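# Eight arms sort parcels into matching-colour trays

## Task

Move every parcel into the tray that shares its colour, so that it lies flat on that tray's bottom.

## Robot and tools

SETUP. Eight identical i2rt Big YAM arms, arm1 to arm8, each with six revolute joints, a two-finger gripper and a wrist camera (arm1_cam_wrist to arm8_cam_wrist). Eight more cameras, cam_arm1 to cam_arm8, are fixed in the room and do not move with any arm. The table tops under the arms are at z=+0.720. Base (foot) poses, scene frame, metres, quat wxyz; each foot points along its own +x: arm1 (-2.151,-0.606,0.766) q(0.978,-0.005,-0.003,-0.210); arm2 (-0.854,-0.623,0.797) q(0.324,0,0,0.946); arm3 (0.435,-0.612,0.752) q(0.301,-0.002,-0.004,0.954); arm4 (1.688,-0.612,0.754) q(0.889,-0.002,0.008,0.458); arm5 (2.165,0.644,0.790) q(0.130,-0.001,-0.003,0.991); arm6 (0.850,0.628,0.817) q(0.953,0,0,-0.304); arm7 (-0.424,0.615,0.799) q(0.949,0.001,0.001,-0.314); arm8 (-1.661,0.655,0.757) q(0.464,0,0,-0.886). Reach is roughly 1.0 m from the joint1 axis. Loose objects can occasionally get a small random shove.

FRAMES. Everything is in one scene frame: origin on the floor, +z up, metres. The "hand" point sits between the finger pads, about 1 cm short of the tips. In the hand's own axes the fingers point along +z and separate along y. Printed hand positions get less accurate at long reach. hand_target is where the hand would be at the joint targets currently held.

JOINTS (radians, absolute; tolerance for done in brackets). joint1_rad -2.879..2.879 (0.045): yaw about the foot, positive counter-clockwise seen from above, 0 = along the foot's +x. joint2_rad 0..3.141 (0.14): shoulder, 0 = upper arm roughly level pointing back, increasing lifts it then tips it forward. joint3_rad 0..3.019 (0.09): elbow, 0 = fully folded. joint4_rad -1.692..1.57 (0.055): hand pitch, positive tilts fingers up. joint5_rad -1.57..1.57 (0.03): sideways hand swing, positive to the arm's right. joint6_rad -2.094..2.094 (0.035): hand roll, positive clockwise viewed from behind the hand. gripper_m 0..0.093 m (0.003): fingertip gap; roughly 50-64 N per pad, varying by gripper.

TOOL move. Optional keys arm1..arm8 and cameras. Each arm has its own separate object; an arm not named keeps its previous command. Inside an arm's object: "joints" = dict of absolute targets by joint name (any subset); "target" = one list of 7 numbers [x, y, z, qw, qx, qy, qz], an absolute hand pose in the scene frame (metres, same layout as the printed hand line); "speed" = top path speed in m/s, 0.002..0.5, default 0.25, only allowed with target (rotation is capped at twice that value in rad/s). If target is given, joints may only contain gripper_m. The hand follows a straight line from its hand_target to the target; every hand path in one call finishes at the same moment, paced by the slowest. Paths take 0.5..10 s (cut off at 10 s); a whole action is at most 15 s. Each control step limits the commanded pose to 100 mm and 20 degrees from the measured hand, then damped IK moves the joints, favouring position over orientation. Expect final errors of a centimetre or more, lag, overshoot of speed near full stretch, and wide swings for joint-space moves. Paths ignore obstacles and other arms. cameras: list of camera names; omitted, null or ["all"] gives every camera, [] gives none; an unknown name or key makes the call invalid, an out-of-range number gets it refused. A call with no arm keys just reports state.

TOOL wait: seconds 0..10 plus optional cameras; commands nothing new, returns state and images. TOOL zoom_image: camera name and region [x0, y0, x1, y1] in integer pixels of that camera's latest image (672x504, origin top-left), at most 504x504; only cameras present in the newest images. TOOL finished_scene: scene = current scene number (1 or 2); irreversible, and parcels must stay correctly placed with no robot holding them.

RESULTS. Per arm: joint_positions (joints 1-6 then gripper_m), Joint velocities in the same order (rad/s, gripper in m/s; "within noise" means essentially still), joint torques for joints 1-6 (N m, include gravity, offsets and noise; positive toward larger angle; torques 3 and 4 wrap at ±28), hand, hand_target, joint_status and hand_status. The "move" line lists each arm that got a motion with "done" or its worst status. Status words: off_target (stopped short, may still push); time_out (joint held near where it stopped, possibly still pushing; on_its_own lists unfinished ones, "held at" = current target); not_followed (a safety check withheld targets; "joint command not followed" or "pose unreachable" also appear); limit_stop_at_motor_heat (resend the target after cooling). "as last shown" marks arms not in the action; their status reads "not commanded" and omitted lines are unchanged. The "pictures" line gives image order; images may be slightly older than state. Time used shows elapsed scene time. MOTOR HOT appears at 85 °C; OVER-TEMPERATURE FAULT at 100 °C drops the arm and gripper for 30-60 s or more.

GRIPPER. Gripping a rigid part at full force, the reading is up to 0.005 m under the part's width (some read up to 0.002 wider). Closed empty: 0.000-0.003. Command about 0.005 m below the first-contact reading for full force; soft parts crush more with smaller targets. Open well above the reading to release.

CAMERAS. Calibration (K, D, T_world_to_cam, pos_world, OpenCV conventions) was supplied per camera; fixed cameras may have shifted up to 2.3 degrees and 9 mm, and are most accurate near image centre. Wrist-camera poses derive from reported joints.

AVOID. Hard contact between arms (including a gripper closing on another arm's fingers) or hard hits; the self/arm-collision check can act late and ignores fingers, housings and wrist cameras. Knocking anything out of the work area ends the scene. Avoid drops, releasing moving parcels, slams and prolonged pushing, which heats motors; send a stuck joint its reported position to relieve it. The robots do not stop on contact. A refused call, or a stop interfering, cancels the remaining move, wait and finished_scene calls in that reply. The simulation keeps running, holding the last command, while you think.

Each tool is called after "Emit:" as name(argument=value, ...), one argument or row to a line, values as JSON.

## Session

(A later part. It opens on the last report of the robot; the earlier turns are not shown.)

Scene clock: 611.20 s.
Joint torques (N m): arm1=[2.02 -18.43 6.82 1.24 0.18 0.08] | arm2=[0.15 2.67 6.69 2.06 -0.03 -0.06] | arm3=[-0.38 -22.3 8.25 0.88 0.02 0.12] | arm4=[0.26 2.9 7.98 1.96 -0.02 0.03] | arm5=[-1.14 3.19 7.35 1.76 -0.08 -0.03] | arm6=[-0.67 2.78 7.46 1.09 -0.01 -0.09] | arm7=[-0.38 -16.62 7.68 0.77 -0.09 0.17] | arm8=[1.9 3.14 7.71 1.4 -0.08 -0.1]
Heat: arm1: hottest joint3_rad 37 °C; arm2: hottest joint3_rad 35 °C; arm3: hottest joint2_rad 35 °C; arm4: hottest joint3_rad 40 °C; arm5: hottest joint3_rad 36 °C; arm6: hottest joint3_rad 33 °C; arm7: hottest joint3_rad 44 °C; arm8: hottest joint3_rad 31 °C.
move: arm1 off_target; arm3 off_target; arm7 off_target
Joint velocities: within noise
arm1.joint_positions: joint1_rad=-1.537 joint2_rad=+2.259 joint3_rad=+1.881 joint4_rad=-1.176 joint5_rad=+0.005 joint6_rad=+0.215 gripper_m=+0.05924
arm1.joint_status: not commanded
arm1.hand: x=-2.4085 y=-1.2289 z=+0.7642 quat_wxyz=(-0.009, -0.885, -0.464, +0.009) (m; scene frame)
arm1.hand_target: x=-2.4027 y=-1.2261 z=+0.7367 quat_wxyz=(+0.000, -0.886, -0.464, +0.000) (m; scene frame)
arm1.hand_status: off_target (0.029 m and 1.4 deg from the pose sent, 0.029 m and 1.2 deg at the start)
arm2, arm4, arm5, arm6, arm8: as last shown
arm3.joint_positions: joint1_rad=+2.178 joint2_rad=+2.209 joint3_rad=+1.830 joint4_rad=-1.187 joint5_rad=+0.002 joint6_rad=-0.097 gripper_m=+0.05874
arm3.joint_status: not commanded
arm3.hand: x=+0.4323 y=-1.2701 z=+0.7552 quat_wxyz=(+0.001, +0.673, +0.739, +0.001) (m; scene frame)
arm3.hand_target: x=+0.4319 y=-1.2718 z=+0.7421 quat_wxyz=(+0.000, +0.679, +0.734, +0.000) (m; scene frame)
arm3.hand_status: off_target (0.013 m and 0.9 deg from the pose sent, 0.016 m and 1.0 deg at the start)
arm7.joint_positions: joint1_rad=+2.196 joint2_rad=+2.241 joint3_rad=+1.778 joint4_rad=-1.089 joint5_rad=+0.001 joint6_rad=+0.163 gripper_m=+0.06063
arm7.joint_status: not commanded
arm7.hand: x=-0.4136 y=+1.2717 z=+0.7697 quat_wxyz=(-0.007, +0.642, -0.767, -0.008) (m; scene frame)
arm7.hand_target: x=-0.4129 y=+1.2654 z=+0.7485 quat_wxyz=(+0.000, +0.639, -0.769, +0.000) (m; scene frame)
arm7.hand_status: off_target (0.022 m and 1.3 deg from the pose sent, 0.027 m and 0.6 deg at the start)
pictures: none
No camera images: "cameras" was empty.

Emit:
move(
  arm1={"joints":{"gripper_m":0.093}},
  arm7={"joints":{"gripper_m":0.093}},
  arm3={"joints":{"gripper_m":0.093}},
  arm5={"joints":{"joint1_rad":0.663,"joint2_rad":0.8,"joint3_rad":1.5,"joint4_rad":-1.6,"joint5_rad":0,"joint6_rad":0.403,"gripper_m":0.093}},
  cameras=[],
)

Emit:
move(
  arm1={"target":[-2.403,-1.227,0.93,0,0.8858,0.4641,0],"speed":0.3},
  arm7={"target":[-0.413,1.262,0.93,0,-0.6388,0.7694,0],"speed":0.3},
  arm3={"target":[0.432,-1.268,0.93,0,0.6788,0.7343,0],"speed":0.3},
  cameras=[],
)

Emit:
move(
  arm1={"joints":{"joint2_rad":0.8,"joint3_rad":1.5,"joint4_rad":-1.5}},
  arm7={"joints":{"joint2_rad":0.8,"joint3_rad":1.5,"joint4_rad":-1.5}},
  arm3={"joints":{"joint2_rad":0.8,"joint3_rad":1.5,"joint4_rad":-1.6}},
  cameras=[],
)

Emit:
move(
  arm3={"joints":{"joint1_rad":-2.229,"joint6_rad":-0.297}},
  cameras=["cam_arm1","cam_arm3","cam_arm7"],
)

Emit:
move(
  arm3={"target":[1.05,-0.415,0.9,0,0,1,0],"speed":0.4},
  cameras=["arm3_cam_wrist"],
)

Scene clock: 631.30 s.
Joint torques (N m): arm1=[1.85 -19.37 7.2 0.85 0.19 0.07] | arm2=[0.09 2.67 6.69 2.06 -0.03 -0.06] | arm3=[-0.44 -22.71 8.53 0.58 0.03 0.12] | arm4=[0.26 2.9 7.98 1.96 -0.02 0.03] | arm5=[-0.21 0.32 8.4 0.95 -0.1 0.06] | arm6=[-0.73 2.73 7.42 1.07 -0.01 -0.09] | arm7=[-0.44 -16.91 7.68 0.59 -0.09 0.18] | arm8=[1.73 2.9 7.65 1.4 -0.09 -0.09]
Heat: arm1: hottest joint3_rad 35 °C; arm2: hottest joint3_rad 35 °C; arm3: hottest joint2_rad 34 °C; arm4: hottest joint3_rad 40 °C; arm5: hottest joint3_rad 37 °C; arm6: hottest joint3_rad 33 °C; arm7: hottest joint3_rad 42 °C; arm8: hottest joint3_rad 31 °C.
move: arm1 done; arm3 done; arm5 done; arm7 done
Joint velocities: within noise
arm1.joint_positions: joint1_rad=-1.537 joint2_rad=+2.270 joint3_rad=+1.875 joint4_rad=-1.164 joint5_rad=+0.005 joint6_rad=+0.215 gripper_m=+0.09290
arm1.joint_status: all done
arm1.hand: x=-2.4082 y=-1.2282 z=+0.7550 quat_wxyz=(-0.007, -0.886, -0.465, +0.007) (m; scene frame)
arm1.hand_target: x=-2.4027 y=-1.2261 z=+0.7368 quat_wxyz=(+0.000, -0.886, -0.464, +0.000) (m; scene frame)
arm1.hand_status: not commanded
arm2, arm4, arm6, arm8: as last shown
arm3.joint_positions: joint1_rad=+2.178 joint2_rad=+2.213 joint3_rad=+1.827 joint4_rad=-1.179 joint5_rad=+0.002 joint6_rad=-0.096 gripper_m=+0.09297
arm3.joint_status: all done
arm3.hand: x=+0.4323 y=-1.2700 z=+0.7510 quat_wxyz=(+0.001, +0.673, +0.739, +0.001) (m; scene frame)
arm3.hand_target: x=+0.4319 y=-1.2717 z=+0.7422 quat_wxyz=(+0.000, +0.679, +0.734, +0.000) (m; scene frame)
arm3.hand_status: not commanded
arm5.joint_positions: joint1_rad=+0.656 joint2_rad=+0.804 joint3_rad=+1.468 joint4_rad=-1.590 joint5_rad=+0.001 joint6_rad=+0.393 gripper_m=+0.09314
arm5.joint_status: all done
arm5.hand: x=+1.9259 y=+0.5430 z=+1.2778 quat_wxyz=(+0.118, +0.949, +0.002, -0.291) (m; scene frame)
arm5.hand_target: x=+1.9310 y=+0.5430 z=+1.2918 quat_wxyz=(+0.126, +0.945, +0.000, -0.301) (m; scene frame)
arm5.hand_status: not commanded
arm7.joint_positions: joint1_rad=+2.196 joint2_rad=+2.248 joint3_rad=+1.778 joint4_rad=-1.083 joint5_rad=+0.001 joint6_rad=+0.163 gripper_m=+0.09294
arm7.joint_status: all done
arm7.hand: x=-0.4136 y=+1.2719 z=+0.7653 quat_wxyz=(-0.007, +0.642, -0.767, -0.008) (m; scene frame)
arm7.hand_target: x=-0.4129 y=+1.2654 z=+0.7484 quat_wxyz=(+0.000, +0.639, -0.769, +0.000) (m; scene frame)
arm7.hand_status: not commanded
pictures: none
No camera images: "cameras" was empty.

Scene clock: 633.03 s.
Joint torques (N m): arm1=[2.02 -19.19 12.11 -0.17 0.14 0.07] | arm2=[0.15 2.73 6.69 2.06 -0.03 -0.06] | arm3=[-0.44 -22.65 14.2 -0.43 0 0.13] | arm4=[0.26 2.9 7.98 1.98 -0.02 0.03] | arm5=[0.26 -0.09 8.32 0.95 -0.13 0.04] | arm6=[-0.67 2.78 7.42 1.07 -0.01 -0.09] | arm7=[-0.44 -16.56 14.61 -0.32 -0.1 0.18] | arm8=[1.67 2.96 7.65 1.39 -0.09 -0.08]
Heat: arm1: hottest joint3_rad 36 °C; arm2: hottest joint3_rad 35 °C; arm3: hottest joint2_rad 35 °C; arm4: hottest joint3_rad 40 °C; arm5: hottest joint3_rad 37 °C; arm6: hottest joint3_rad 33 °C; arm7: hottest joint3_rad 43 °C; arm8: hottest joint3_rad 31 °C.
move: arm1 off_target; arm3 off_target; arm7 off_target
Joint velocities: within noise
arm1.joint_positions: joint1_rad=-1.537 joint2_rad=+2.147 joint3_rad=+2.115 joint4_rad=-1.563 joint5_rad=+0.005 joint6_rad=+0.217 gripper_m=+0.09290
arm1.joint_status: not commanded
arm1.hand: x=-2.4042 y=-1.2154 z=+0.9242 quat_wxyz=(+0.004, -0.886, -0.464, -0.007) (m; scene frame)
arm1.hand_target: x=-2.4027 y=-1.2265 z=+0.9299 quat_wxyz=(+0.000, -0.886, -0.464, +0.000) (m; scene frame)
arm1.hand_status: off_target (0.013 m and 0.9 deg from the pose sent, 0.175 m and 1.1 deg at the start)
arm2, arm4, arm6, arm8: as last shown
arm3.joint_positions: joint1_rad=+2.178 joint2_rad=+2.091 joint3_rad=+2.048 joint4_rad=-1.563 joint5_rad=+0.002 joint6_rad=-0.096 gripper_m=+0.09297
arm3.joint_status: not commanded
arm3.hand: x=+0.4314 y=-1.2548 z=+0.9109 quat_wxyz=(-0.012, +0.673, +0.739, +0.016) (m; scene frame)
arm3.hand_target: x=+0.4320 y=-1.2669 z=+0.9300 quat_wxyz=(+0.001, +0.679, +0.734, +0.000) (m; scene frame)
arm3.hand_status: off_target (0.023 m and 2.5 deg from the pose sent, 0.179 m and 0.9 deg at the start; pose on its path clipped on 12 of 52 steps)
arm5.joint_positions: joint1_rad=+0.656 joint2_rad=+0.804 joint3_rad=+1.468 joint4_rad=-1.591 joint5_rad=+0.001 joint6_rad=+0.393 gripper_m=+0.09314
arm5.joint_status: not commanded
arm5.hand: x=+1.9260 y=+0.5431 z=+1.2778 quat_wxyz=(+0.118, +0.950, +0.001, -0.291) (m; scene frame)
arm5.hand_target: x=+1.9311 y=+0.5430 z=+1.2918 quat_wxyz=(+0.126, +0.945, +0.000, -0.301) (m; scene frame)
arm5.hand_status: not commanded
arm7.joint_positions: joint1_rad=+2.196 joint2_rad=+2.075 joint3_rad=+1.902 joint4_rad=-1.429 joint5_rad=+0.001 joint6_rad=+0.163 gripper_m=+0.09294
arm7.joint_status: not commanded
arm7.hand: x=-0.4139 y=+1.2473 z=+0.9185 quat_wxyz=(+0.009, +0.642, -0.767, +0.011) (m; scene frame)
arm7.hand_target: x=-0.4129 y=+1.2612 z=+0.9302 quat_wxyz=(+0.000, +0.639, -0.769, +0.000) (m; scene frame)
arm7.hand_status: off_target (0.019 m and 1.7 deg from the pose sent, 0.165 m and 1.3 deg at the start)
pictures: none
No camera images: "cameras" was empty.

Scene clock: 635.10 s.
Joint torques (N m): arm1=[2.2 0.32 7.09 1.85 0.15 0.07] | arm2=[0.09 2.73 6.69 2.06 -0.03 -0.06] | arm3=[-0.44 -1.61 8.4 0.8 0 0.13] | arm4=[0.32 2.9 7.99 1.96 -0.02 0.03] | arm5=[-0.32 0.09 8.32 0.81 -0.14 0.01] | arm6=[-0.73 2.78 7.43 1.07 -0.01 -0.09] | arm7=[-0.5 -1.14 8.18 0.79 -0.1 0.16] | arm8=[1.96 2.67 7.58 1.33 -0.11 -0.1]
Heat: arm1: hottest joint3_rad 36 °C; arm2: hottest joint3_rad 35 °C; arm3: hottest joint2_rad 35 °C; arm4: hottest joint3_rad 40 °C; arm5: hottest joint3_rad 37 °C; arm6: hottest joint3_rad 33 °C; arm7: hottest joint3_rad 43 °C; arm8: hottest joint3_rad 31 °C.
move: arm1 done; arm3 done; arm7 done
Joint velocities: within noise
arm1.joint_positions: joint1_rad=-1.537 joint2_rad=+0.800 joint3_rad=+1.508 joint4_rad=-1.509 joint5_rad=+0.005 joint6_rad=+0.217 gripper_m=+0.09290
arm1.joint_status: all done
arm1.hand: x=-2.2561 y=-0.8482 z=+1.2892 quat_wxyz=(-0.245, -0.821, -0.427, +0.290) (m; scene frame)
arm1.hand_target: x=-2.2550 y=-0.8509 z=+1.2873 quat_wxyz=(-0.247, -0.821, -0.427, +0.289) (m; scene frame)
arm1.hand_status: not commanded
arm2, arm4, arm5, arm6, arm8: as last shown
arm3.joint_positions: joint1_rad=+2.178 joint2_rad=+0.796 joint3_rad=+1.498 joint4_rad=-1.592 joint5_rad=+0.002 joint6_rad=-0.096 gripper_m=+0.09297
arm3.joint_status: all done
arm3.hand: x=+0.4309 y=-0.8665 z=+1.2542 quat_wxyz=(+0.223, +0.637, +0.696, -0.244) (m; scene frame)
arm3.hand_target: x=+0.4308 y=-0.8664 z=+1.2530 quat_wxyz=(+0.221, +0.643, +0.693, -0.240) (m; scene frame)
arm3.hand_status: not commanded
arm7.joint_positions: joint1_rad=+2.196 joint2_rad=+0.798 joint3_rad=+1.510 joint4_rad=-1.490 joint5_rad=+0.001 joint6_rad=+0.163 gripper_m=+0.09294
arm7.joint_status: all done
arm7.hand: x=-0.4189 y=+0.8838 z=+1.3257 quat_wxyz=(-0.253, +0.591, -0.707, -0.293) (m; scene frame)
arm7.hand_target: x=-0.4186 y=+0.8836 z=+1.3189 quat_wxyz=(-0.245, +0.592, -0.713, -0.286) (m; scene frame)
arm7.hand_status: not commanded
pictures: none
No camera images: "cameras" was empty.

Scene clock: 638.03 s.
Joint torques (N m): arm1=[2.02 0.67 7.12 1.74 0.16 0.03] | arm2=[0.15 2.67 6.69 2.06 -0.03 -0.06] | arm3=[-1.61 -2.73 8.87 0.8 -0.04 -0.21] | arm4=[0.32 2.9 7.98 1.98 -0.02 0.03] | arm5=[-0.26 0.09 8.34 0.9 -0.11 0.05] | arm6=[-0.67 2.78 7.43 1.07 -0.01 -0.09] | arm7=[-0.56 -1.2 8.12 0.75 -0.1 0.14] | arm8=[1.73 2.84 7.71 1.32 -0.08 -0.09]
Heat: arm1: hottest joint3_rad 36 °C; arm2: hottest joint3_rad 35 °C; arm3: hottest joint2_rad 34 °C; arm4: hottest joint3_rad 40 °C; arm5: hottest joint3_rad 37 °C; arm6: hottest joint3_rad 33 °C; arm7: hottest joint3_rad 42 °C; arm8: hottest joint3_rad 31 °C.
move: arm3 done
Joint velocities: within noise
arm1, arm5, arm7: as last shown
arm2.joint_positions: joint1_rad=-1.421 joint2_rad=+0.596 joint3_rad=+1.403 joint4_rad=-1.507 joint5_rad=+0.001 joint6_rad=-0.510 gripper_m=+0.09293
arm2.joint_status: not commanded
arm2.hand: x=-0.7562 y=-0.4504 z=+1.3143 quat_wxyz=(-0.406, +0.640, -0.642, -0.115) (m; scene frame)
arm2.hand_target: x=-0.7546 y=-0.4479 z=+1.3135 quat_wxyz=(-0.407, +0.641, -0.641, -0.114) (m; scene frame)
arm2.hand_status: not commanded
arm3.joint_positions: joint1_rad=-2.216 joint2_rad=+0.808 joint3_rad=+1.493 joint4_rad=-1.592 joint5_rad=+0.003 joint6_rad=-0.281 gripper_m=+0.09304
arm3.joint_status: all done
arm3.hand: x=+0.6768 y=-0.5360 z=+1.2525 quat_wxyz=(-0.329, +0.276, -0.903, -0.006) (m; scene frame)
arm3.hand_target: x=+0.6731 y=-0.5411 z=+1.2564 quat_wxyz=(-0.333, +0.277, -0.902, +0.000) (m; scene frame)
arm3.hand_status: not commanded
arm4.joint_positions: joint1_rad=+1.890 joint2_rad=+0.601 joint3_rad=+1.407 joint4_rad=-1.509 joint5_rad=+0.011 joint6_rad=-0.293 gripper_m=+0.09291
arm4.joint_status: not commanded
arm4.hand: x=+1.5035 y=-0.5452 z=+1.2725 quat_wxyz=(-0.123, +0.905, -0.008, -0.406) (m; scene frame)
arm4.hand_target: x=+1.5016 y=-0.5450 z=+1.2712 quat_wxyz=(-0.124, +0.905, -0.005, -0.407) (m; scene frame)
arm4.hand_status: not commanded
arm6.joint_positions: joint1_rad=-1.296 joint2_rad=+0.601 joint3_rad=+1.398 joint4_rad=-1.493 joint5_rad=+0.000 joint6_rad=-0.342 gripper_m=+0.09289
arm6.joint_status: not commanded
arm6.hand: x=+0.7816 y=+0.4368 z=+1.3332 quat_wxyz=(-0.181, -0.641, -0.640, +0.383) (m; scene frame)
arm6.hand_target: x=+0.7820 y=+0.4383 z=+1.3330 quat_wxyz=(-0.180, -0.641, -0.641, +0.381) (m; scene frame)
arm6.hand_status: not commanded
arm8.joint_positions: joint1_rad=+0.391 joint2_rad=+0.603 joint3_rad=+1.405 joint4_rad=-1.507 joint5_rad=+0.000 joint6_rad=-0.207 gripper_m=+0.09292
arm8.joint_status: not commanded
arm8.hand: x=-1.7045 y=+0.4592 z=+1.2740 quat_wxyz=(-0.228, -0.644, -0.639, +0.352) (m; scene frame)
arm8.hand_target: x=-1.7046 y=+0.4587 z=+1.2738 quat_wxyz=(-0.228, -0.641, -0.641, +0.356) (m; scene frame)
arm8.hand_status: not commanded
pictures: cam_arm1, cam_arm3, cam_arm7

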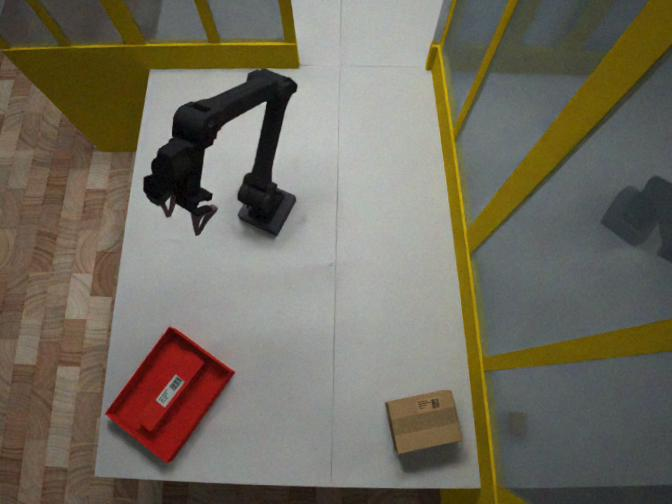

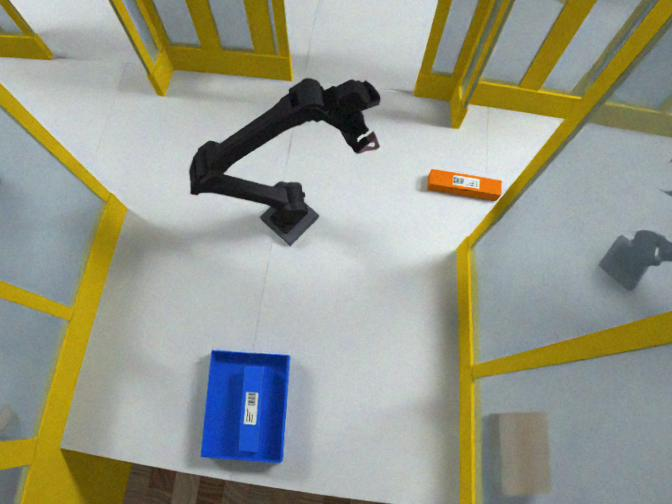

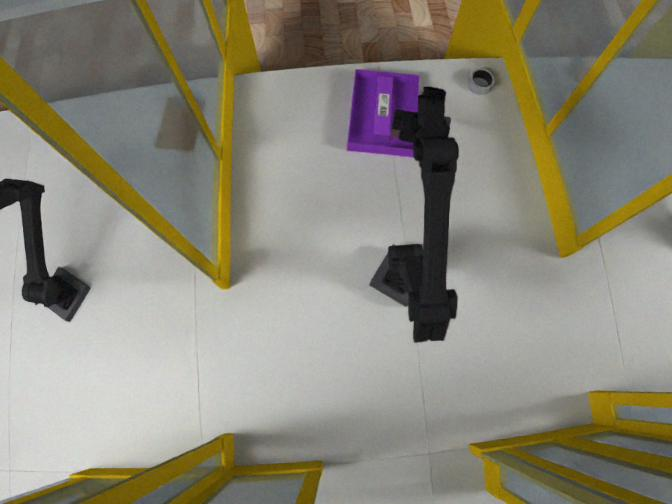

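Scene clock: 640.57 s.
Joint torques (N m): arm1=[1.9 0.44 7.19 1.77 0.15 0.06] | arm2=[0.15 2.67 6.69 2.06 -0.03 -0.06] | arm3=[-1.49 -22.48 13.98 -0.35 -0.23 0.09] | arm4=[0.26 2.9 7.98 1.96 -0.02 0.03] | arm5=[0.15 -0.26 8.35 0.91 -0.17 0.06] | arm6=[-0.67 2.78 7.45 1.07 -0.02 -0.08] | arm7=[-0.32 -1.14 8.16 0.76 -0.1 0.16] | arm8=[2.14 3.02 7.68 1.4 -0.09 -0.11]
Heat: arm1: hottest joint3_rad 36 °C; arm2: hottest joint3_rad 35 °C; arm3: hottest joint2_rad 34 °C; arm4: hottest joint3_rad 40 °C; arm5: hottest joint3_rad 38 °C; arm6: hottest joint3_rad 33 °C; arm7: hottest joint3_rad 42 °C; arm8: hottest joint3_rad 31 °C.
move: arm3 off_target
Joint velocities: within noise
arm1, arm2, arm4, arm5, arm6, arm7, arm8: as last shown
arm3.joint_positions: joint1_rad=-2.207 joint2_rad=+2.082 joint3_rad=+1.928 joint4_rad=-1.467 joint5_rad=+0.007 joint6_rad=+0.296 gripper_m=+0.09304
arm3.joint_status: not commanded
arm3.hand: x=+1.0336 y=-0.4130 z=+0.8793 quat_wxyz=(+0.020, +0.014, -1.000, +0.008) (m; scene frame)
arm3.hand_target: x=+1.0488 y=-0.4153 z=+0.9002 quat_wxyz=(-0.001, +0.000, -1.000, +0.000) (m; scene frame)
arm3.hand_status: off_target (0.026 m and 3.0 deg from the pose sent, 0.527 m and 50.9 deg at the start)
pictures: arm3_cam_wrist
camera_calibration:
arm3_cam_wrist: T_world_to_cam=[[0.0246133, -0.999361, 0.0259069, -0.462022], [-0.789075, -0.00350973, 0.614287, 0.279831], [-0.613804, -0.0355621, -0.788657, 1.43722], [0, 0, 0, 1]] pos_world=[1.11435, -0.409634, 0.973548]

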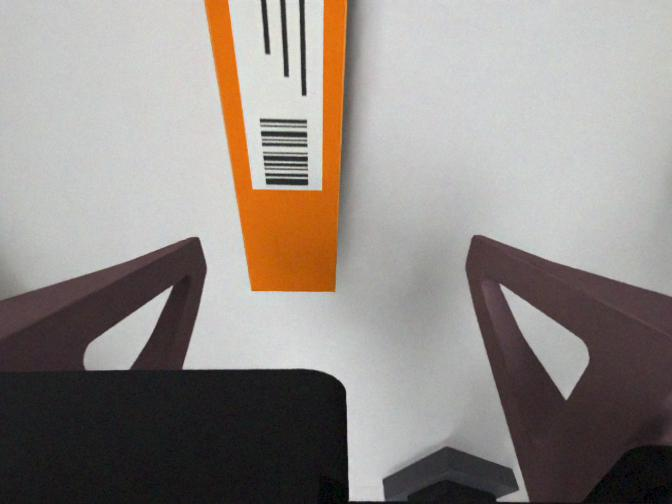

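Emit:
move(
  arm3={"target":[1.042,-0.386,0.815,0,0,1,0],"speed":0.3},
  cameras=["arm3_cam_wrist"],
)

Scene clock: 648.73 s.
Joint torques (N m): arm1=[1.79 0.09 7.12 1.8 0.18 0.03] | arm2=[0.15 2.67 6.69 2.06 -0.03 -0.06] | arm3=[0.26 -23.12 9.72 0.55 -0.2 0.11] | arm4=[0.26 2.9 7.98 1.96 -0.02 0.03] | arm5=[-0.15 -0.26 8.2 0.8 -0.14 0.01] | arm6=[-0.62 2.78 7.43 1.06 -0.02 -0.09] | arm7=[-0.56 -1.38 8.17 0.79 -0.1 0.16] | arm8=[2.08 2.78 7.71 1.36 -0.08 -0.07]
Heat: arm1: hottest joint3_rad 36 °C; arm2: hottest joint3_rad 35 °C; arm3: hottest joint2_rad 34 °C; arm4: hottest joint3_rad 40 °C; arm5: hottest joint3_rad 38 °C; arm6: hottest joint3_rad 33 °C; arm7: hottest joint3_rad 42 °C; arm8: hottest joint3_rad 31 °C.
move: arm3 off_target
Joint velocities: within noise
arm1, arm2, arm4, arm5, arm6, arm7, arm8: as last shown
arm3.joint_positions: joint1_rad=-2.183 joint2_rad=+2.143 joint3_rad=+1.843 joint4_rad=-1.304 joint5_rad=+0.007 joint6_rad=+0.341 gripper_m=+0.09304
arm3.joint_status: not commanded
arm3.hand: x=+1.0380 y=-0.3948 z=+0.8097 quat_wxyz=(+0.011, +0.003, -1.000, +0.006) (m; scene frame)
arm3.hand_target: x=+1.0420 y=-0.3861 z=+0.8151 quat_wxyz=(+0.000, +0.000, -1.000, +0.000) (m; scene frame)
arm3.hand_status: off_target (0.011 m and 1.5 deg from the pose sent, 0.070 m and 3.0 deg at the start)
pictures: arm3_cam_wrist
camera_calibration:
arm3_cam_wrist: T_world_to_cam=[[0.00240501, -0.999775, 0.0210853, -0.415435], [-0.799631, 0.0107388, 0.600396, 0.353965], [-0.600487, -0.0183044, -0.799425, 1.38739], [0, 0, 0, 1]] pos_world=[1.11715, -0.393747, 0.905358]

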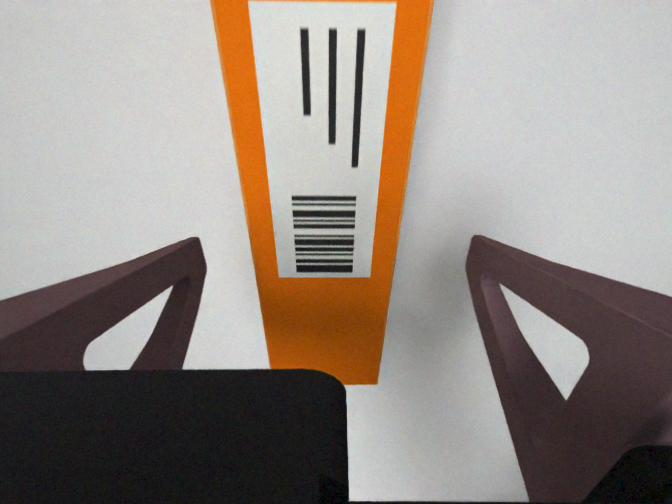

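Emit:
move(
  arm3={"target":[1.042,-0.384,0.752,0,0,1,0],"speed":0.2},
  cameras=[],
)

Emit:
move(
  arm3={"joints":{"gripper_m":0.045}},
  cameras=[],
)

Emit:
move(
  arm3={"target":[1.03,-0.384,0.93,0,0,1,0],"speed":0.3},
  cameras=[],
)

Emit:
move(
  arm3={"joints":{"joint2_rad":0.8,"joint3_rad":1.5,"joint4_rad":-1.6,"joint5_rad":0}},
  arm6={"joints":{"joint1_rad":-1.304,"joint2_rad":0.8,"joint3_rad":1.5,"joint4_rad":-1.6,"joint6_rad":-0.349}},
  cameras=["cam_arm3"],
)

Emit:
move(
  arm3={"joints":{"joint1_rad":-1.253,"joint6_rad":-0.297}},
  cameras=[],
)

Emit:
move(
  arm3={"target":[0.62,0.005,0.93,0,-0.7071,0.7071,0],"speed":0.4},
  cameras=["cam_arm3","arm3_cam_wrist"],
)

Scene clock: 664.23 s.
Joint torques (N m): arm1=[2.37 0.56 7.15 1.76 0.16 0.04] | arm2=[0.15 2.73 6.68 2.06 -0.03 -0.06] | arm3=[0.5 -22.71 8.79 0.54 -0.2 0.14] | arm4=[0.32 2.9 7.99 1.96 -0.02 0.03] | arm5=[-0.56 0.03 8.51 0.92 -0.16 0.01] | arm6=[-0.73 2.78 7.43 1.07 -0.01 -0.08] | arm7=[-0.62 -1.26 8.14 0.83 -0.09 0.16] | arm8=[1.79 2.84 7.62 1.39 -0.1 -0.1]
Heat: arm1: hottest joint3_rad 36 °C; arm2: hottest joint3_rad 35 °C; arm3: hottest joint2_rad 34 °C; arm4: hottest joint3_rad 40 °C; arm5: hottest joint3_rad 39 °C; arm6: hottest joint3_rad 34 °C; arm7: hottest joint3_rad 41 °C; arm8: hottest joint3_rad 31 °C.
move: arm3 off_target
Joint velocities: within noise
arm1, arm2, arm4, arm5, arm6, arm7, arm8: as last shown
arm3.joint_positions: joint1_rad=-2.183 joint2_rad=+2.202 joint3_rad=+1.780 joint4_rad=-1.175 joint5_rad=+0.007 joint6_rad=+0.344 gripper_m=+0.09304
arm3.joint_status: not commanded
arm3.hand: x=+1.0394 y=-0.3941 z=+0.7503 quat_wxyz=(+0.008, +0.002, -1.000, +0.005) (m; scene frame)
arm3.hand_target: x=+1.0419 y=-0.3842 z=+0.7521 quat_wxyz=(+0.000, +0.000, -1.000, +0.000) (m; scene frame)
arm3.hand_status: off_target (0.011 m and 1.1 deg from the pose sent, 0.059 m and 1.5 deg at the start)
pictures: none
No camera images: "cameras" was empty.

Scene clock: 664.83 s.
Joint torques (N m): arm1=[2.32 0.38 7.13 1.81 0.2 0.08] | arm2=[0.15 2.67 6.69 2.06 -0.03 -0.06] | arm3=[0.56 -23.3 8.94 0.55 -0.19 0.12] | arm4=[0.26 2.9 7.98 1.96 -0.02 0.03] | arm5=[0.03 -0.03 8.34 0.99 -0.13 0.04] | arm6=[-0.73 2.78 7.45 1.09 -0.01 -0.09] | arm7=[-0.38 -1.26 8.17 0.8 -0.1 0.16] | arm8=[1.9 2.96 7.72 1.32 -0.1 -0.11]
Heat: arm1: hottest joint3_rad 36 °C; arm2: hottest joint3_rad 35 °C; arm3: hottest joint2_rad 34 °C; arm4: hottest joint3_rad 40 °C; arm5: hottest joint3_rad 39 °C; arm6: hottest joint3_rad 34 °C; arm7: hottest joint3_rad 41 °C; arm8: hottest joint3_rad 31 °C.
move: arm3 off_target
Joint velocities: within noise
arm1, arm2, arm4, arm5, arm6, arm7, arm8: as last shown
arm3.joint_positions: joint1_rad=-2.183 joint2_rad=+2.202 joint3_rad=+1.780 joint4_rad=-1.175 joint5_rad=+0.006 joint6_rad=+0.345 gripper_m=+0.05872
arm3.joint_status: gripper_m off_target (ended at +0.05874, target +0.04500)
arm3.hand: x=+1.0393 y=-0.3940 z=+0.7503 quat_wxyz=(+0.009, +0.002, -1.000, +0.004) (m; scene frame)
arm3.hand_target: x=+1.0419 y=-0.3841 z=+0.7521 quat_wxyz=(+0.000, +0.000, -1.000, +0.000) (m; scene frame)
arm3.hand_status: not commanded
pictures: none
No camera images: "cameras" was empty.

Scene clock: 666.47 s.
Joint torques (N m): arm1=[2.08 0.15 7.13 1.76 0.17 0.07] | arm2=[0.15 2.73 6.69 2.06 -0.03 -0.06] | arm3=[0.62 -22.89 14.41 -0.18 -0.2 0.12] | arm4=[0.26 2.9 7.98 1.96 -0.02 0.03] | arm5=[-0.79 0.15 8.38 0.81 -0.13 0.03] | arm6=[-0.73 2.73 7.42 1.06 -0.01 -0.09] | arm7=[-0.38 -1.2 8.21 0.79 -0.11 0.16] | arm8=[2.02 2.96 7.65 1.36 -0.08 -0.11]
Heat: arm1: hottest joint3_rad 36 °C; arm2: hottest joint3_rad 35 °C; arm3: hottest joint2_rad 35 °C; arm4: hottest joint3_rad 40 °C; arm5: hottest joint3_rad 39 °C; arm6: hottest joint3_rad 34 °C; arm7: hottest joint3_rad 41 °C; arm8: hottest joint3_rad 31 °C.
move: arm3 off_target
Joint velocities: within noise
arm1, arm2, arm4, arm5, arm6, arm7, arm8: as last shown
arm3.joint_positions: joint1_rad=-2.177 joint2_rad=+2.055 joint3_rad=+1.946 joint4_rad=-1.524 joint5_rad=+0.005 joint6_rad=+0.351 gripper_m=+0.05872
arm3.joint_status: not commanded
arm3.hand: x=+1.0191 y=-0.3983 z=+0.9032 quat_wxyz=(+0.026, +0.001, -1.000, +0.010) (m; scene frame)
arm3.hand_target: x=+1.0284 y=-0.3845 z=+0.9300 quat_wxyz=(+0.000, +0.000, -1.000, -0.001) (m; scene frame)
arm3.hand_status: off_target (0.032 m and 3.2 deg from the pose sent, 0.180 m and 1.1 deg at the start; pose on its path clipped on 11 of 49 steps)
pictures: none
No camera images: "cameras" was empty.

Scene clock: 668.47 s.
Joint torques (N m): arm1=[2.02 0.44 7.21 1.78 0.16 0.07] | arm2=[0.15 2.73 6.69 2.06 -0.03 -0.06] | arm3=[0.62 -2.14 8.47 0.91 -0.24 0.1] | arm4=[0.32 2.9 7.98 1.96 -0.02 0.03] | arm5=[0.15 -0.03 8.42 0.84 -0.14 0.06] | arm6=[-1.26 -0.62 11.67 0.77 -0.02 -0.14] | arm7=[-0.5 -1.14 8.18 0.79 -0.1 0.15] | arm8=[1.85 3.02 7.66 1.37 -0.1 -0.09]
Heat: arm1: hottest joint3_rad 36 °C; arm2: hottest joint3_rad 35 °C; arm3: hottest joint2_rad 35 °C; arm4: hottest joint3_rad 40 °C; arm5: hottest joint3_rad 39 °C; arm6: hottest joint3_rad 34 °C; arm7: hottest joint3_rad 41 °C; arm8: hottest joint3_rad 31 °C.
move: arm3 done; arm6 done
Joint velocities: within noise
arm1, arm2, arm4, arm7, arm8: as last shown
arm3.joint_positions: joint1_rad=-2.177 joint2_rad=+0.798 joint3_rad=+1.496 joint4_rad=-1.594 joint5_rad=+0.004 joint6_rad=+0.352 gripper_m=+0.05872
arm3.joint_status: all done
arm3.hand: x=+0.6697 y=-0.5283 z=+1.2559 quat_wxyz=(-0.314, +0.000, -0.942, -0.116) (m; scene frame)
arm3.hand_target: x=+0.6675 y=-0.5245 z=+1.2565 quat_wxyz=(-0.310, +0.000, -0.943, -0.121) (m; scene frame)
arm3.hand_status: not commanded
arm5.joint_positions: joint1_rad=+0.656 joint2_rad=+0.804 joint3_rad=+1.468 joint4_rad=-1.591 joint5_rad=+0.001 joint6_rad=+0.393 gripper_m=+0.09314
arm5.joint_status: not commanded
arm5.hand: x=+1.9260 y=+0.5431 z=+1.2778 quat_wxyz=(+0.118, +0.950, +0.001, -0.291) (m; scene frame)
arm5.hand_target: x=+1.9311 y=+0.5430 z=+1.2918 quat_wxyz=(+0.126, +0.945, +0.000, -0.301) (m; scene frame)
arm5.hand_status: not commanded
arm6.joint_positions: joint1_rad=-1.296 joint2_rad=+0.809 joint3_rad=+1.454 joint4_rad=-1.592 joint5_rad=+0.000 joint6_rad=-0.342 gripper_m=+0.09289
arm6.joint_status: all done
arm6.hand: x=+0.7632 y=+0.3852 z=+1.2985 quat_wxyz=(-0.131, -0.673, -0.673, +0.277) (m; scene frame)
arm6.hand_target: x=+0.7636 y=+0.3921 z=+1.3201 quat_wxyz=(-0.139, -0.668, -0.667, +0.299) (m; scene frame)
arm6.hand_status: not commanded
pictures: cam_arm3

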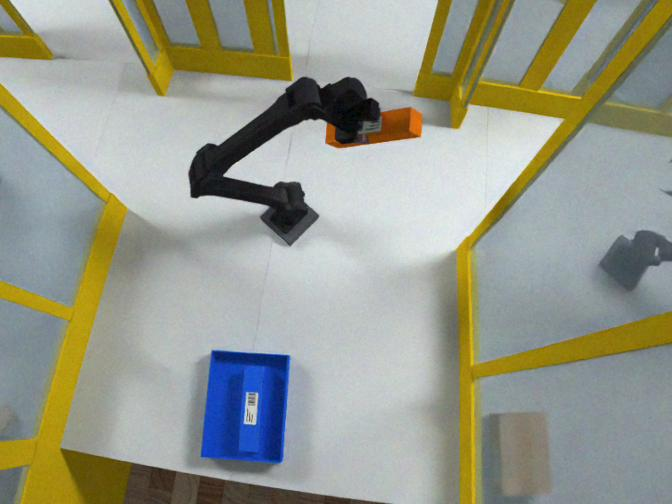

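Scene clock: 670.07 s.
Joint torques (N m): arm1=[1.85 0.21 7.08 1.81 0.18 0.08] | arm2=[0.15 2.67 6.69 2.06 -0.03 -0.06] | arm3=[0.5 -1.79 8.51 0.84 -0.22 -0.2] | arm4=[0.26 2.9 7.98 1.96 -0.02 0.03] | arm5=[0.09 -0.32 8.35 0.91 -0.15 0.03] | arm6=[-1.14 -0.67 11.64 0.77 -0.02 -0.14] | arm7=[-0.38 -1.26 8.17 0.76 -0.09 0.17] | arm8=[2.14 2.9 7.65 1.31 -0.08 -0.09]
Heat: arm1: hottest joint3_rad 36 °C; arm2: hottest joint3_rad 35 °C; arm3: hottest joint2_rad 35 °C; arm4: hottest joint3_rad 40 °C; arm5: hottest joint3_rad 39 °C; arm6: hottest joint3_rad 34 °C; arm7: hottest joint3_rad 41 °C; arm8: hottest joint3_rad 31 °C.
move: arm3 done
Joint velocities: within noise
arm1.joint_positions: joint1_rad=-1.537 joint2_rad=+0.800 joint3_rad=+1.508 joint4_rad=-1.509 joint5_rad=+0.005 joint6_rad=+0.217 gripper_m=+0.09290
arm1.joint_status: not commanded
arm1.hand: x=-2.2561 y=-0.8482 z=+1.2892 quat_wxyz=(-0.245, -0.821, -0.427, +0.290) (m; scene frame)
arm1.hand_target: x=-2.2550 y=-0.8509 z=+1.2873 quat_wxyz=(-0.247, -0.821, -0.427, +0.289) (m; scene frame)
arm1.hand_status: not commanded
arm2, arm4, arm5, arm6, arm8: as last shown
arm3.joint_positions: joint1_rad=-1.266 joint2_rad=+0.798 joint3_rad=+1.496 joint4_rad=-1.594 joint5_rad=+0.002 joint6_rad=-0.281 gripper_m=+0.05872
arm3.joint_status: all done
arm3.hand: x=+0.5094 y=-0.3743 z=+1.2559 quat_wxyz=(-0.296, +0.658, -0.675, -0.155) (m; scene frame)
arm3.hand_target: x=+0.5056 y=-0.3739 z=+1.2565 quat_wxyz=(-0.294, +0.669, -0.665, -0.155) (m; scene frame)
arm3.hand_status: not commanded
arm7.joint_positions: joint1_rad=+2.196 joint2_rad=+0.798 joint3_rad=+1.510 joint4_rad=-1.490 joint5_rad=+0.001 joint6_rad=+0.163 gripper_m=+0.09294
arm7.joint_status: not commanded
arm7.hand: x=-0.4189 y=+0.8838 z=+1.3257 quat_wxyz=(-0.253, +0.591, -0.707, -0.293) (m; scene frame)
arm7.hand_target: x=-0.4186 y=+0.8836 z=+1.3189 quat_wxyz=(-0.245, +0.592, -0.713, -0.286) (m; scene frame)
arm7.hand_status: not commanded
pictures: none
No camera images: "cameras" was empty.

Scene clock: 672.57 s.
Joint torques (N m): arm1=[1.9 0.21 7.08 1.83 0.16 0.07] | arm2=[0.09 2.73 6.69 2.07 -0.03 -0.06] | arm3=[0.32 -22.95 14.32 -0.43 -0.29 -0.17] | arm4=[0.26 2.9 7.98 1.96 -0.02 0.03] | arm5=[-0.15 0.21 8.42 0.95 -0.13 0.01] | arm6=[-1.2 -0.67 11.66 0.77 -0.02 -0.14] | arm7=[-0.62 -1.44 8.17 0.75 -0.09 0.16] | arm8=[1.85 3.02 7.64 1.36 -0.1 -0.1]
Heat: arm1: hottest joint3_rad 36 °C; arm2: hottest joint3_rad 35 °C; arm3: hottest joint2_rad 35 °C; arm4: hottest joint3_rad 40 °C; arm5: hottest joint3_rad 39 °C; arm6: hottest joint3_rad 34 °C; arm7: hottest joint3_rad 41 °C; arm8: hottest joint3_rad 31 °C.
move: arm3 off_target
Joint velocities: within noise
arm1, arm5, arm6, arm7: as last shown
arm2.joint_positions: joint1_rad=-1.421 joint2_rad=+0.596 joint3_rad=+1.403 joint4_rad=-1.507 joint5_rad=+0.001 joint6_rad=-0.510 gripper_m=+0.09293
arm2.joint_status: not commanded
arm2.hand: x=-0.7562 y=-0.4504 z=+1.3143 quat_wxyz=(-0.406, +0.640, -0.642, -0.115) (m; scene frame)
arm2.hand_target: x=-0.7546 y=-0.4479 z=+1.3135 quat_wxyz=(-0.407, +0.641, -0.641, -0.114) (m; scene frame)
arm2.hand_status: not commanded
arm3.joint_positions: joint1_rad=-1.265 joint2_rad=+2.077 joint3_rad=+1.985 joint4_rad=-1.539 joint5_rad=+0.000 joint6_rad=-0.281 gripper_m=+0.05872
arm3.joint_status: not commanded
arm3.hand: x=+0.6241 y=-0.0113 z=+0.9049 quat_wxyz=(+0.022, +0.698, -0.715, +0.014) (m; scene frame)
arm3.hand_target: x=+0.6195 y=+0.0036 z=+0.9301 quat_wxyz=(+0.000, +0.707, -0.707, +0.000) (m; scene frame)
arm3.hand_status: off_target (0.030 m and 3.3 deg from the pose sent, 0.512 m and 39.1 deg at the start)
arm4.joint_positions: joint1_rad=+1.890 joint2_rad=+0.601 joint3_rad=+1.407 joint4_rad=-1.509 joint5_rad=+0.011 joint6_rad=-0.293 gripper_m=+0.09291
arm4.joint_status: not commanded
arm4.hand: x=+1.5035 y=-0.5452 z=+1.2725 quat_wxyz=(-0.123, +0.905, -0.008, -0.406) (m; scene frame)
arm4.hand_target: x=+1.5016 y=-0.5450 z=+1.2712 quat_wxyz=(-0.124, +0.905, -0.005, -0.407) (m; scene frame)
arm4.hand_status: not commanded
arm8.joint_positions: joint1_rad=+0.391 joint2_rad=+0.603 joint3_rad=+1.405 joint4_rad=-1.507 joint5_rad=+0.000 joint6_rad=-0.207 gripper_m=+0.09292
arm8.joint_status: not commanded
arm8.hand: x=-1.7045 y=+0.4592 z=+1.2740 quat_wxyz=(-0.228, -0.644, -0.639, +0.352) (m; scene frame)
arm8.hand_target: x=-1.7046 y=+0.4587 z=+1.2738 quat_wxyz=(-0.228, -0.641, -0.641, +0.356) (m; scene frame)
arm8.hand_status: not commanded
pictures: arm3_cam_wrist, cam_arm3
camera_calibration:
arm3_cam_wrist: T_world_to_cam=[[0.999595, -0.028428, -0.000980722, -0.624424], [-0.0216339, -0.78218, 0.622677, -0.552907], [-0.0184686, -0.622404, -0.782478, 0.836528], [0, 0, 0, 1]] pos_world=[0.627659, 0.0704346, 0.998235]

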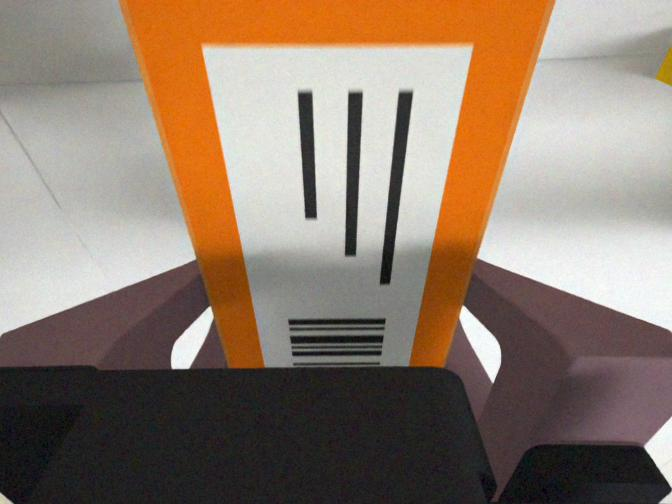

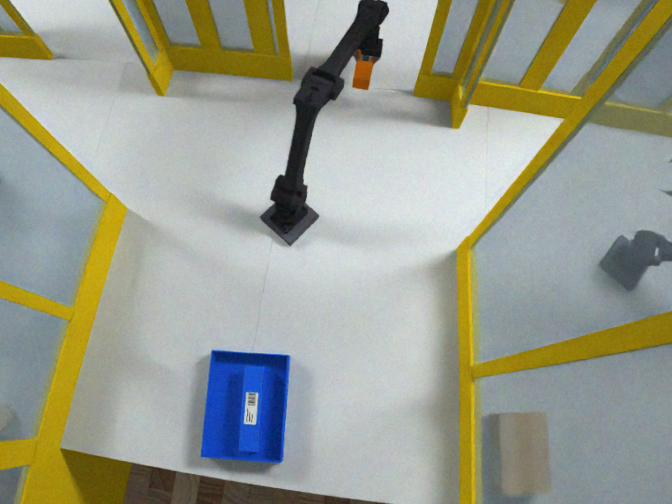

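Emit:
move(
  arm3={"target":[0.62,0.005,0.778,0,-0.7071,0.7071,0],"speed":0.25},
  cameras=[],
)

Emit:
move(
  arm3={"target":[0.62,0.005,0.754,0,-0.7071,0.7071,0],"speed":0.12},
  cameras=[],
)

Scene clock: 677.87 s.
Joint torques (N m): arm1=[1.96 0.44 7.17 1.73 0.19 0.06] | arm2=[0.15 2.67 6.69 2.06 -0.03 -0.06] | arm3=[0.38 -23.82 9.35 0.54 -0.29 -0.16] | arm4=[0.32 2.9 7.99 1.96 -0.02 0.03] | arm5=[-0.5 0.44 8.38 0.91 -0.16 0.02] | arm6=[-1.2 -0.62 11.66 0.8 -0.02 -0.14] | arm7=[-0.32 -1.44 8.18 0.79 -0.1 0.16] | arm8=[2.14 3.02 7.66 1.42 -0.09 -0.09]
Heat: arm1: hottest joint3_rad 35 °C; arm2: hottest joint3_rad 35 °C; arm3: hottest joint2_rad 35 °C; arm4: hottest joint3_rad 40 °C; arm5: hottest joint3_rad 40 °C; arm6: hottest joint3_rad 35 °C; arm7: hottest joint3_rad 41 °C; arm8: hottest joint3_rad 31 °C.
move: arm3 off_target
Joint velocities: within noise
arm1, arm2, arm4, arm5, arm6, arm7, arm8: as last shown
arm3.joint_positions: joint1_rad=-1.265 joint2_rad=+2.174 joint3_rad=+1.781 joint4_rad=-1.219 joint5_rad=+0.000 joint6_rad=-0.281 gripper_m=+0.05872
arm3.joint_status: not commanded
arm3.hand: x=+0.6263 y=-0.0060 z=+0.7682 quat_wxyz=(+0.014, +0.699, -0.715, +0.010) (m; scene frame)
arm3.hand_target: x=+0.6198 y=+0.0047 z=+0.7780 quat_wxyz=(+0.000, +0.707, -0.707, +0.000) (m; scene frame)
arm3.hand_status: off_target (0.016 m and 2.4 deg from the pose sent, 0.128 m and 3.3 deg at the start)
pictures: none
No camera images: "cameras" was empty.

Scene clock: 678.90 s.
Joint torques (N m): arm1=[2.02 0.44 7.1 1.78 0.15 0.06] | arm2=[0.09 2.67 6.71 2.06 -0.03 -0.06] | arm3=[0.38 -22.3 8.61 0.61 -0.29 -0.16] | arm4=[0.26 2.9 7.98 1.96 -0.02 0.03] | arm5=[-0.32 -0.21 8.2 0.99 -0.15 0.02] | arm6=[-1.2 -0.67 11.66 0.77 -0.02 -0.14] | arm7=[-0.44 -1.14 8.18 0.81 -0.1 0.15] | arm8=[2.14 2.84 7.66 1.32 -0.08 -0.09]
Heat: arm1: hottest joint3_rad 35 °C; arm2: hottest joint3_rad 35 °C; arm3: hottest joint2_rad 35 °C; arm4: hottest joint3_rad 40 °C; arm5: hottest joint3_rad 40 °C; arm6: hottest joint3_rad 35 °C; arm7: hottest joint3_rad 41 °C; arm8: hottest joint3_rad 31 °C.
move: arm3 off_target
Joint velocities: within noise
arm1, arm2, arm4, arm5, arm6, arm7, arm8: as last shown
arm3.joint_positions: joint1_rad=-1.265 joint2_rad=+2.180 joint3_rad=+1.766 joint4_rad=-1.171 joint5_rad=+0.000 joint6_rad=-0.281 gripper_m=+0.05872
arm3.joint_status: not commanded
arm3.hand: x=+0.6279 y=-0.0009 z=+0.7594 quat_wxyz=(+0.002, +0.699, -0.715, +0.003) (m; scene frame)
arm3.hand_target: x=+0.6199 y=+0.0048 z=+0.7540 quat_wxyz=(+0.000, +0.707, -0.707, +0.000) (m; scene frame)
arm3.hand_status: off_target (0.011 m and 1.4 deg from the pose sent, 0.019 m and 2.4 deg at the start)
pictures: none
No camera images: "cameras" was empty.

Emit:
move(
  arm3={"joints":{"gripper_m":0.093}},
  cameras=[],
)

Emit:
move(
  arm3={"target":[0.625,-0.01,0.92,0,-0.7071,0.7071,0],"speed":0.35},
  cameras=[],
)

Emit:
move(
  arm3={"joints":{"joint2_rad":0.6,"joint3_rad":1.4,"joint4_rad":-1.5}},
  cameras=[],
)

Emit:
move(
  arm6={"target":[0.62,0.0,0.9,0,0.7071,0.7071,0],"speed":0.4},
  cameras=["arm6_cam_wrist","cam_arm6"],
)

Scene clock: 686.17 s.
Joint torques (N m): arm1=[1.9 0.21 7.04 1.78 0.16 0.07] | arm2=[0.15 2.73 6.69 2.06 -0.03 -0.06] | arm3=[0.38 -22.48 8.64 0.57 -0.28 -0.16] | arm4=[0.26 2.9 7.98 1.98 -0.02 0.03] | arm5=[-0.21 -0.21 8.34 1.02 -0.12 0.03] | arm6=[-1.26 -0.62 11.66 0.75 -0.01 -0.14] | arm7=[-0.38 -1.14 8.18 0.8 -0.1 0.17] | arm8=[1.73 2.9 7.66 1.42 -0.09 -0.1]
Heat: arm1: hottest joint3_rad 35 °C; arm2: hottest joint3_rad 35 °C; arm3: hottest joint2_rad 35 °C; arm4: hottest joint3_rad 40 °C; arm5: hottest joint3_rad 40 °C; arm6: hottest joint3_rad 36 °C; arm7: hottest joint3_rad 41 °C; arm8: hottest joint3_rad 31 °C.
move: arm3 done
Joint velocities: within noise
arm1, arm2, arm4, arm5, arm6, arm7, arm8: as last shown
arm3.joint_positions: joint1_rad=-1.265 joint2_rad=+2.180 joint3_rad=+1.766 joint4_rad=-1.171 joint5_rad=+0.000 joint6_rad=-0.281 gripper_m=+0.09287
arm3.joint_status: all done
arm3.hand: x=+0.6280 y=-0.0008 z=+0.7594 quat_wxyz=(+0.002, +0.699, -0.715, +0.003) (m; scene frame)
arm3.hand_target: x=+0.6199 y=+0.0048 z=+0.7540 quat_wxyz=(+0.000, +0.707, -0.707, +0.000) (m; scene frame)
arm3.hand_status: not commanded
pictures: none
No camera images: "cameras" was empty.

Scene clock: 687.70 s.
Joint torques (N m): arm1=[1.49 0.15 7.1 1.78 0.15 0.07] | arm2=[0.15 2.67 6.69 2.06 -0.03 -0.06] | arm3=[-0.79 -21.66 13.9 -0.27 -0.26 -0.22] | arm4=[0.32 2.9 7.98 1.96 -0.02 0.03] | arm5=[-0.26 -0.26 8.36 0.94 -0.16 0.03] | arm6=[-1.32 -0.67 11.64 0.79 -0.02 -0.14] | arm7=[-0.56 -1.26 8.2 0.75 -0.11 0.16] | arm8=[2.02 2.84 7.66 1.31 -0.09 -0.1]
Heat: arm1: hottest joint3_rad 35 °C; arm2: hottest joint3_rad 35 °C; arm3: hottest joint2_rad 36 °C; arm4: hottest joint3_rad 40 °C; arm5: hottest joint3_rad 40 °C; arm6: hottest joint3_rad 36 °C; arm7: hottest joint3_rad 41 °C; arm8: hottest joint3_rad 31 °C.
move: arm3 off_target
Joint velocities: within noise
arm1, arm2, arm4, arm5, arm6, arm7, arm8: as last shown
arm3.joint_positions: joint1_rad=-1.265 joint2_rad=+2.033 joint3_rad=+1.901 joint4_rad=-1.489 joint5_rad=+0.000 joint6_rad=-0.290 gripper_m=+0.09297
arm3.joint_status: not commanded
arm3.hand: x=+0.6203 y=-0.0234 z=+0.8992 quat_wxyz=(+0.018, +0.702, -0.712, +0.012) (m; scene frame)
arm3.hand_target: x=+0.6246 y=-0.0111 z=+0.9200 quat_wxyz=(-0.001, +0.707, -0.707, +0.000) (m; scene frame)
arm3.hand_status: off_target (0.025 m and 2.6 deg from the pose sent, 0.161 m and 1.4 deg at the start; pose on its path clipped on 10 of 46 steps)
pictures: none
No camera images: "cameras" was empty.

Scene clock: 689.63 s.
Joint torques (N m): arm1=[2.32 0.26 7.15 1.77 0.19 0.05] | arm2=[0.09 2.73 6.69 2.06 -0.03 -0.06] | arm3=[-0.73 1.61 7.8 0.98 -0.24 -0.19] | arm4=[0.26 2.9 7.97 1.96 -0.02 0.03] | arm5=[-0.15 0.09 8.31 0.91 -0.13 0.05] | arm6=[-1.26 -0.62 11.67 0.77 -0.01 -0.14] | arm7=[-0.44 -1.26 8.16 0.81 -0.1 0.17] | arm8=[1.85 2.9 7.66 1.42 -0.1 -0.1]
Heat: arm1: hottest joint3_rad 35 °C; arm2: hottest joint3_rad 35 °C; arm3: hottest joint2_rad 35 °C; arm4: hottest joint3_rad 40 °C; arm5: hottest joint3_rad 40 °C; arm6: hottest joint3_rad 36 °C; arm7: hottest joint3_rad 41 °C; arm8: hottest joint3_rad 31 °C.
move: arm3 done
Joint velocities: within noise
arm1, arm2, arm4, arm5, arm6, arm7, arm8: as last shown
arm3.joint_positions: joint1_rad=-1.265 joint2_rad=+0.596 joint3_rad=+1.399 joint4_rad=-1.491 joint5_rad=+0.000 joint6_rad=-0.290 gripper_m=+0.09297
arm3.joint_status: all done
arm3.hand: x=+0.4934 y=-0.4225 z=+1.2709 quat_wxyz=(-0.381, +0.634, -0.642, -0.200) (m; scene frame)
arm3.hand_target: x=+0.4932 y=-0.4225 z=+1.2692 quat_wxyz=(-0.377, +0.641, -0.639, -0.196) (m; scene frame)
arm3.hand_status: not commanded
pictures: none
No camera images: "cameras" was empty.

Scene clock: 692.30 s.
Joint torques (N m): arm1=[1.79 0.09 7.2 1.84 0.19 0.07] | arm2=[0.15 2.67 6.69 2.06 -0.03 -0.06] | arm3=[-0.73 1.44 7.76 0.95 -0.25 -0.19] | arm4=[0.26 2.9 7.99 1.96 -0.02 0.03] | arm5=[-0.15 -0.32 8.36 0.83 -0.13 0.01] | arm6=[-1.26 -17.08 12.56 -0.29 -0.01 -0.16] | arm7=[-0.44 -1.32 8.23 0.75 -0.1 0.16] | arm8=[1.67 3.08 7.61 1.39 -0.08 -0.11]
Heat: arm1: hottest joint3_rad 35 °C; arm2: hottest joint3_rad 35 °C; arm3: hottest joint2_rad 35 °C; arm4: hottest joint3_rad 40 °C; arm5: hottest joint3_rad 40 °C; arm6: hottest joint3_rad 37 °C; arm7: hottest joint3_rad 40 °C; arm8: hottest joint3_rad 31 °C.
move: arm6 off_target
Joint velocities: within noise
arm1, arm2, arm3, arm4, arm7, arm8: as last shown
arm5.joint_positions: joint1_rad=+0.656 joint2_rad=+0.804 joint3_rad=+1.468 joint4_rad=-1.591 joint5_rad=+0.001 joint6_rad=+0.393 gripper_m=+0.09314
arm5.joint_status: not commanded
arm5.hand: x=+1.9260 y=+0.5431 z=+1.2778 quat_wxyz=(+0.118, +0.950, +0.001, -0.291) (m; scene frame)
arm5.hand_target: x=+1.9311 y=+0.5430 z=+1.2918 quat_wxyz=(+0.126, +0.945, +0.000, -0.301) (m; scene frame)
arm5.hand_status: not commanded
arm6.joint_positions: joint1_rad=-1.296 joint2_rad=+2.172 joint3_rad=+1.926 joint4_rad=-1.365 joint5_rad=+0.000 joint6_rad=-0.343 gripper_m=+0.09289
arm6.joint_status: not commanded
arm6.hand: x=+0.6305 y=+0.0138 z=+0.8830 quat_wxyz=(+0.009, -0.707, -0.707, -0.018) (m; scene frame)
arm6.hand_target: x=+0.6202 y=+0.0011 z=+0.9001 quat_wxyz=(+0.000, -0.707, -0.707, +0.000) (m; scene frame)
arm6.hand_status: off_target (0.024 m and 2.3 deg from the pose sent, 0.572 m and 35.8 deg at the start)
pictures: arm6_cam_wrist, cam_arm6
camera_calibration:
arm6_cam_wrist: T_world_to_cam=[[-0.999952, -0.00751817, -0.00631764, 0.634731], [-0.00980863, 0.79581, 0.605467, -0.533619], [0.00047564, 0.6055, -0.795845, 0.818451], [0, 0, 0, 1]] pos_world=[0.629077, -0.0661403, 0.978459]

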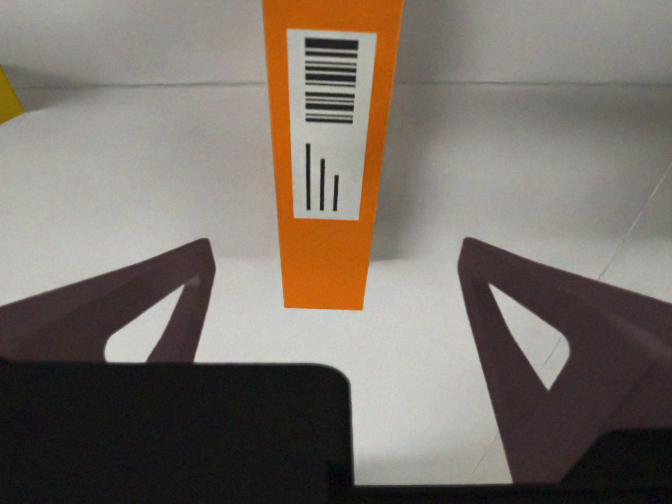

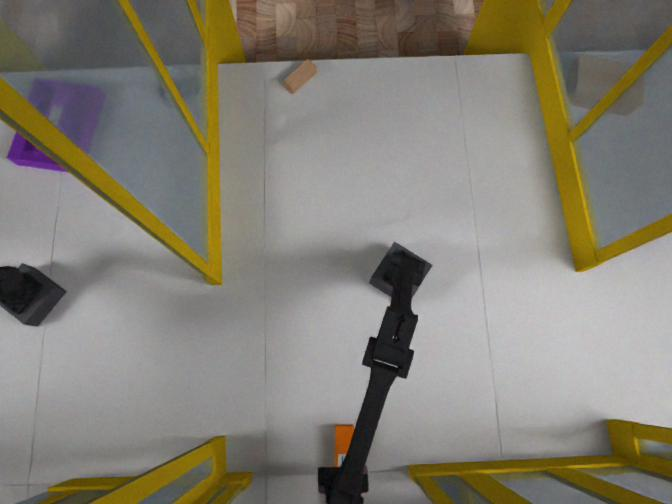

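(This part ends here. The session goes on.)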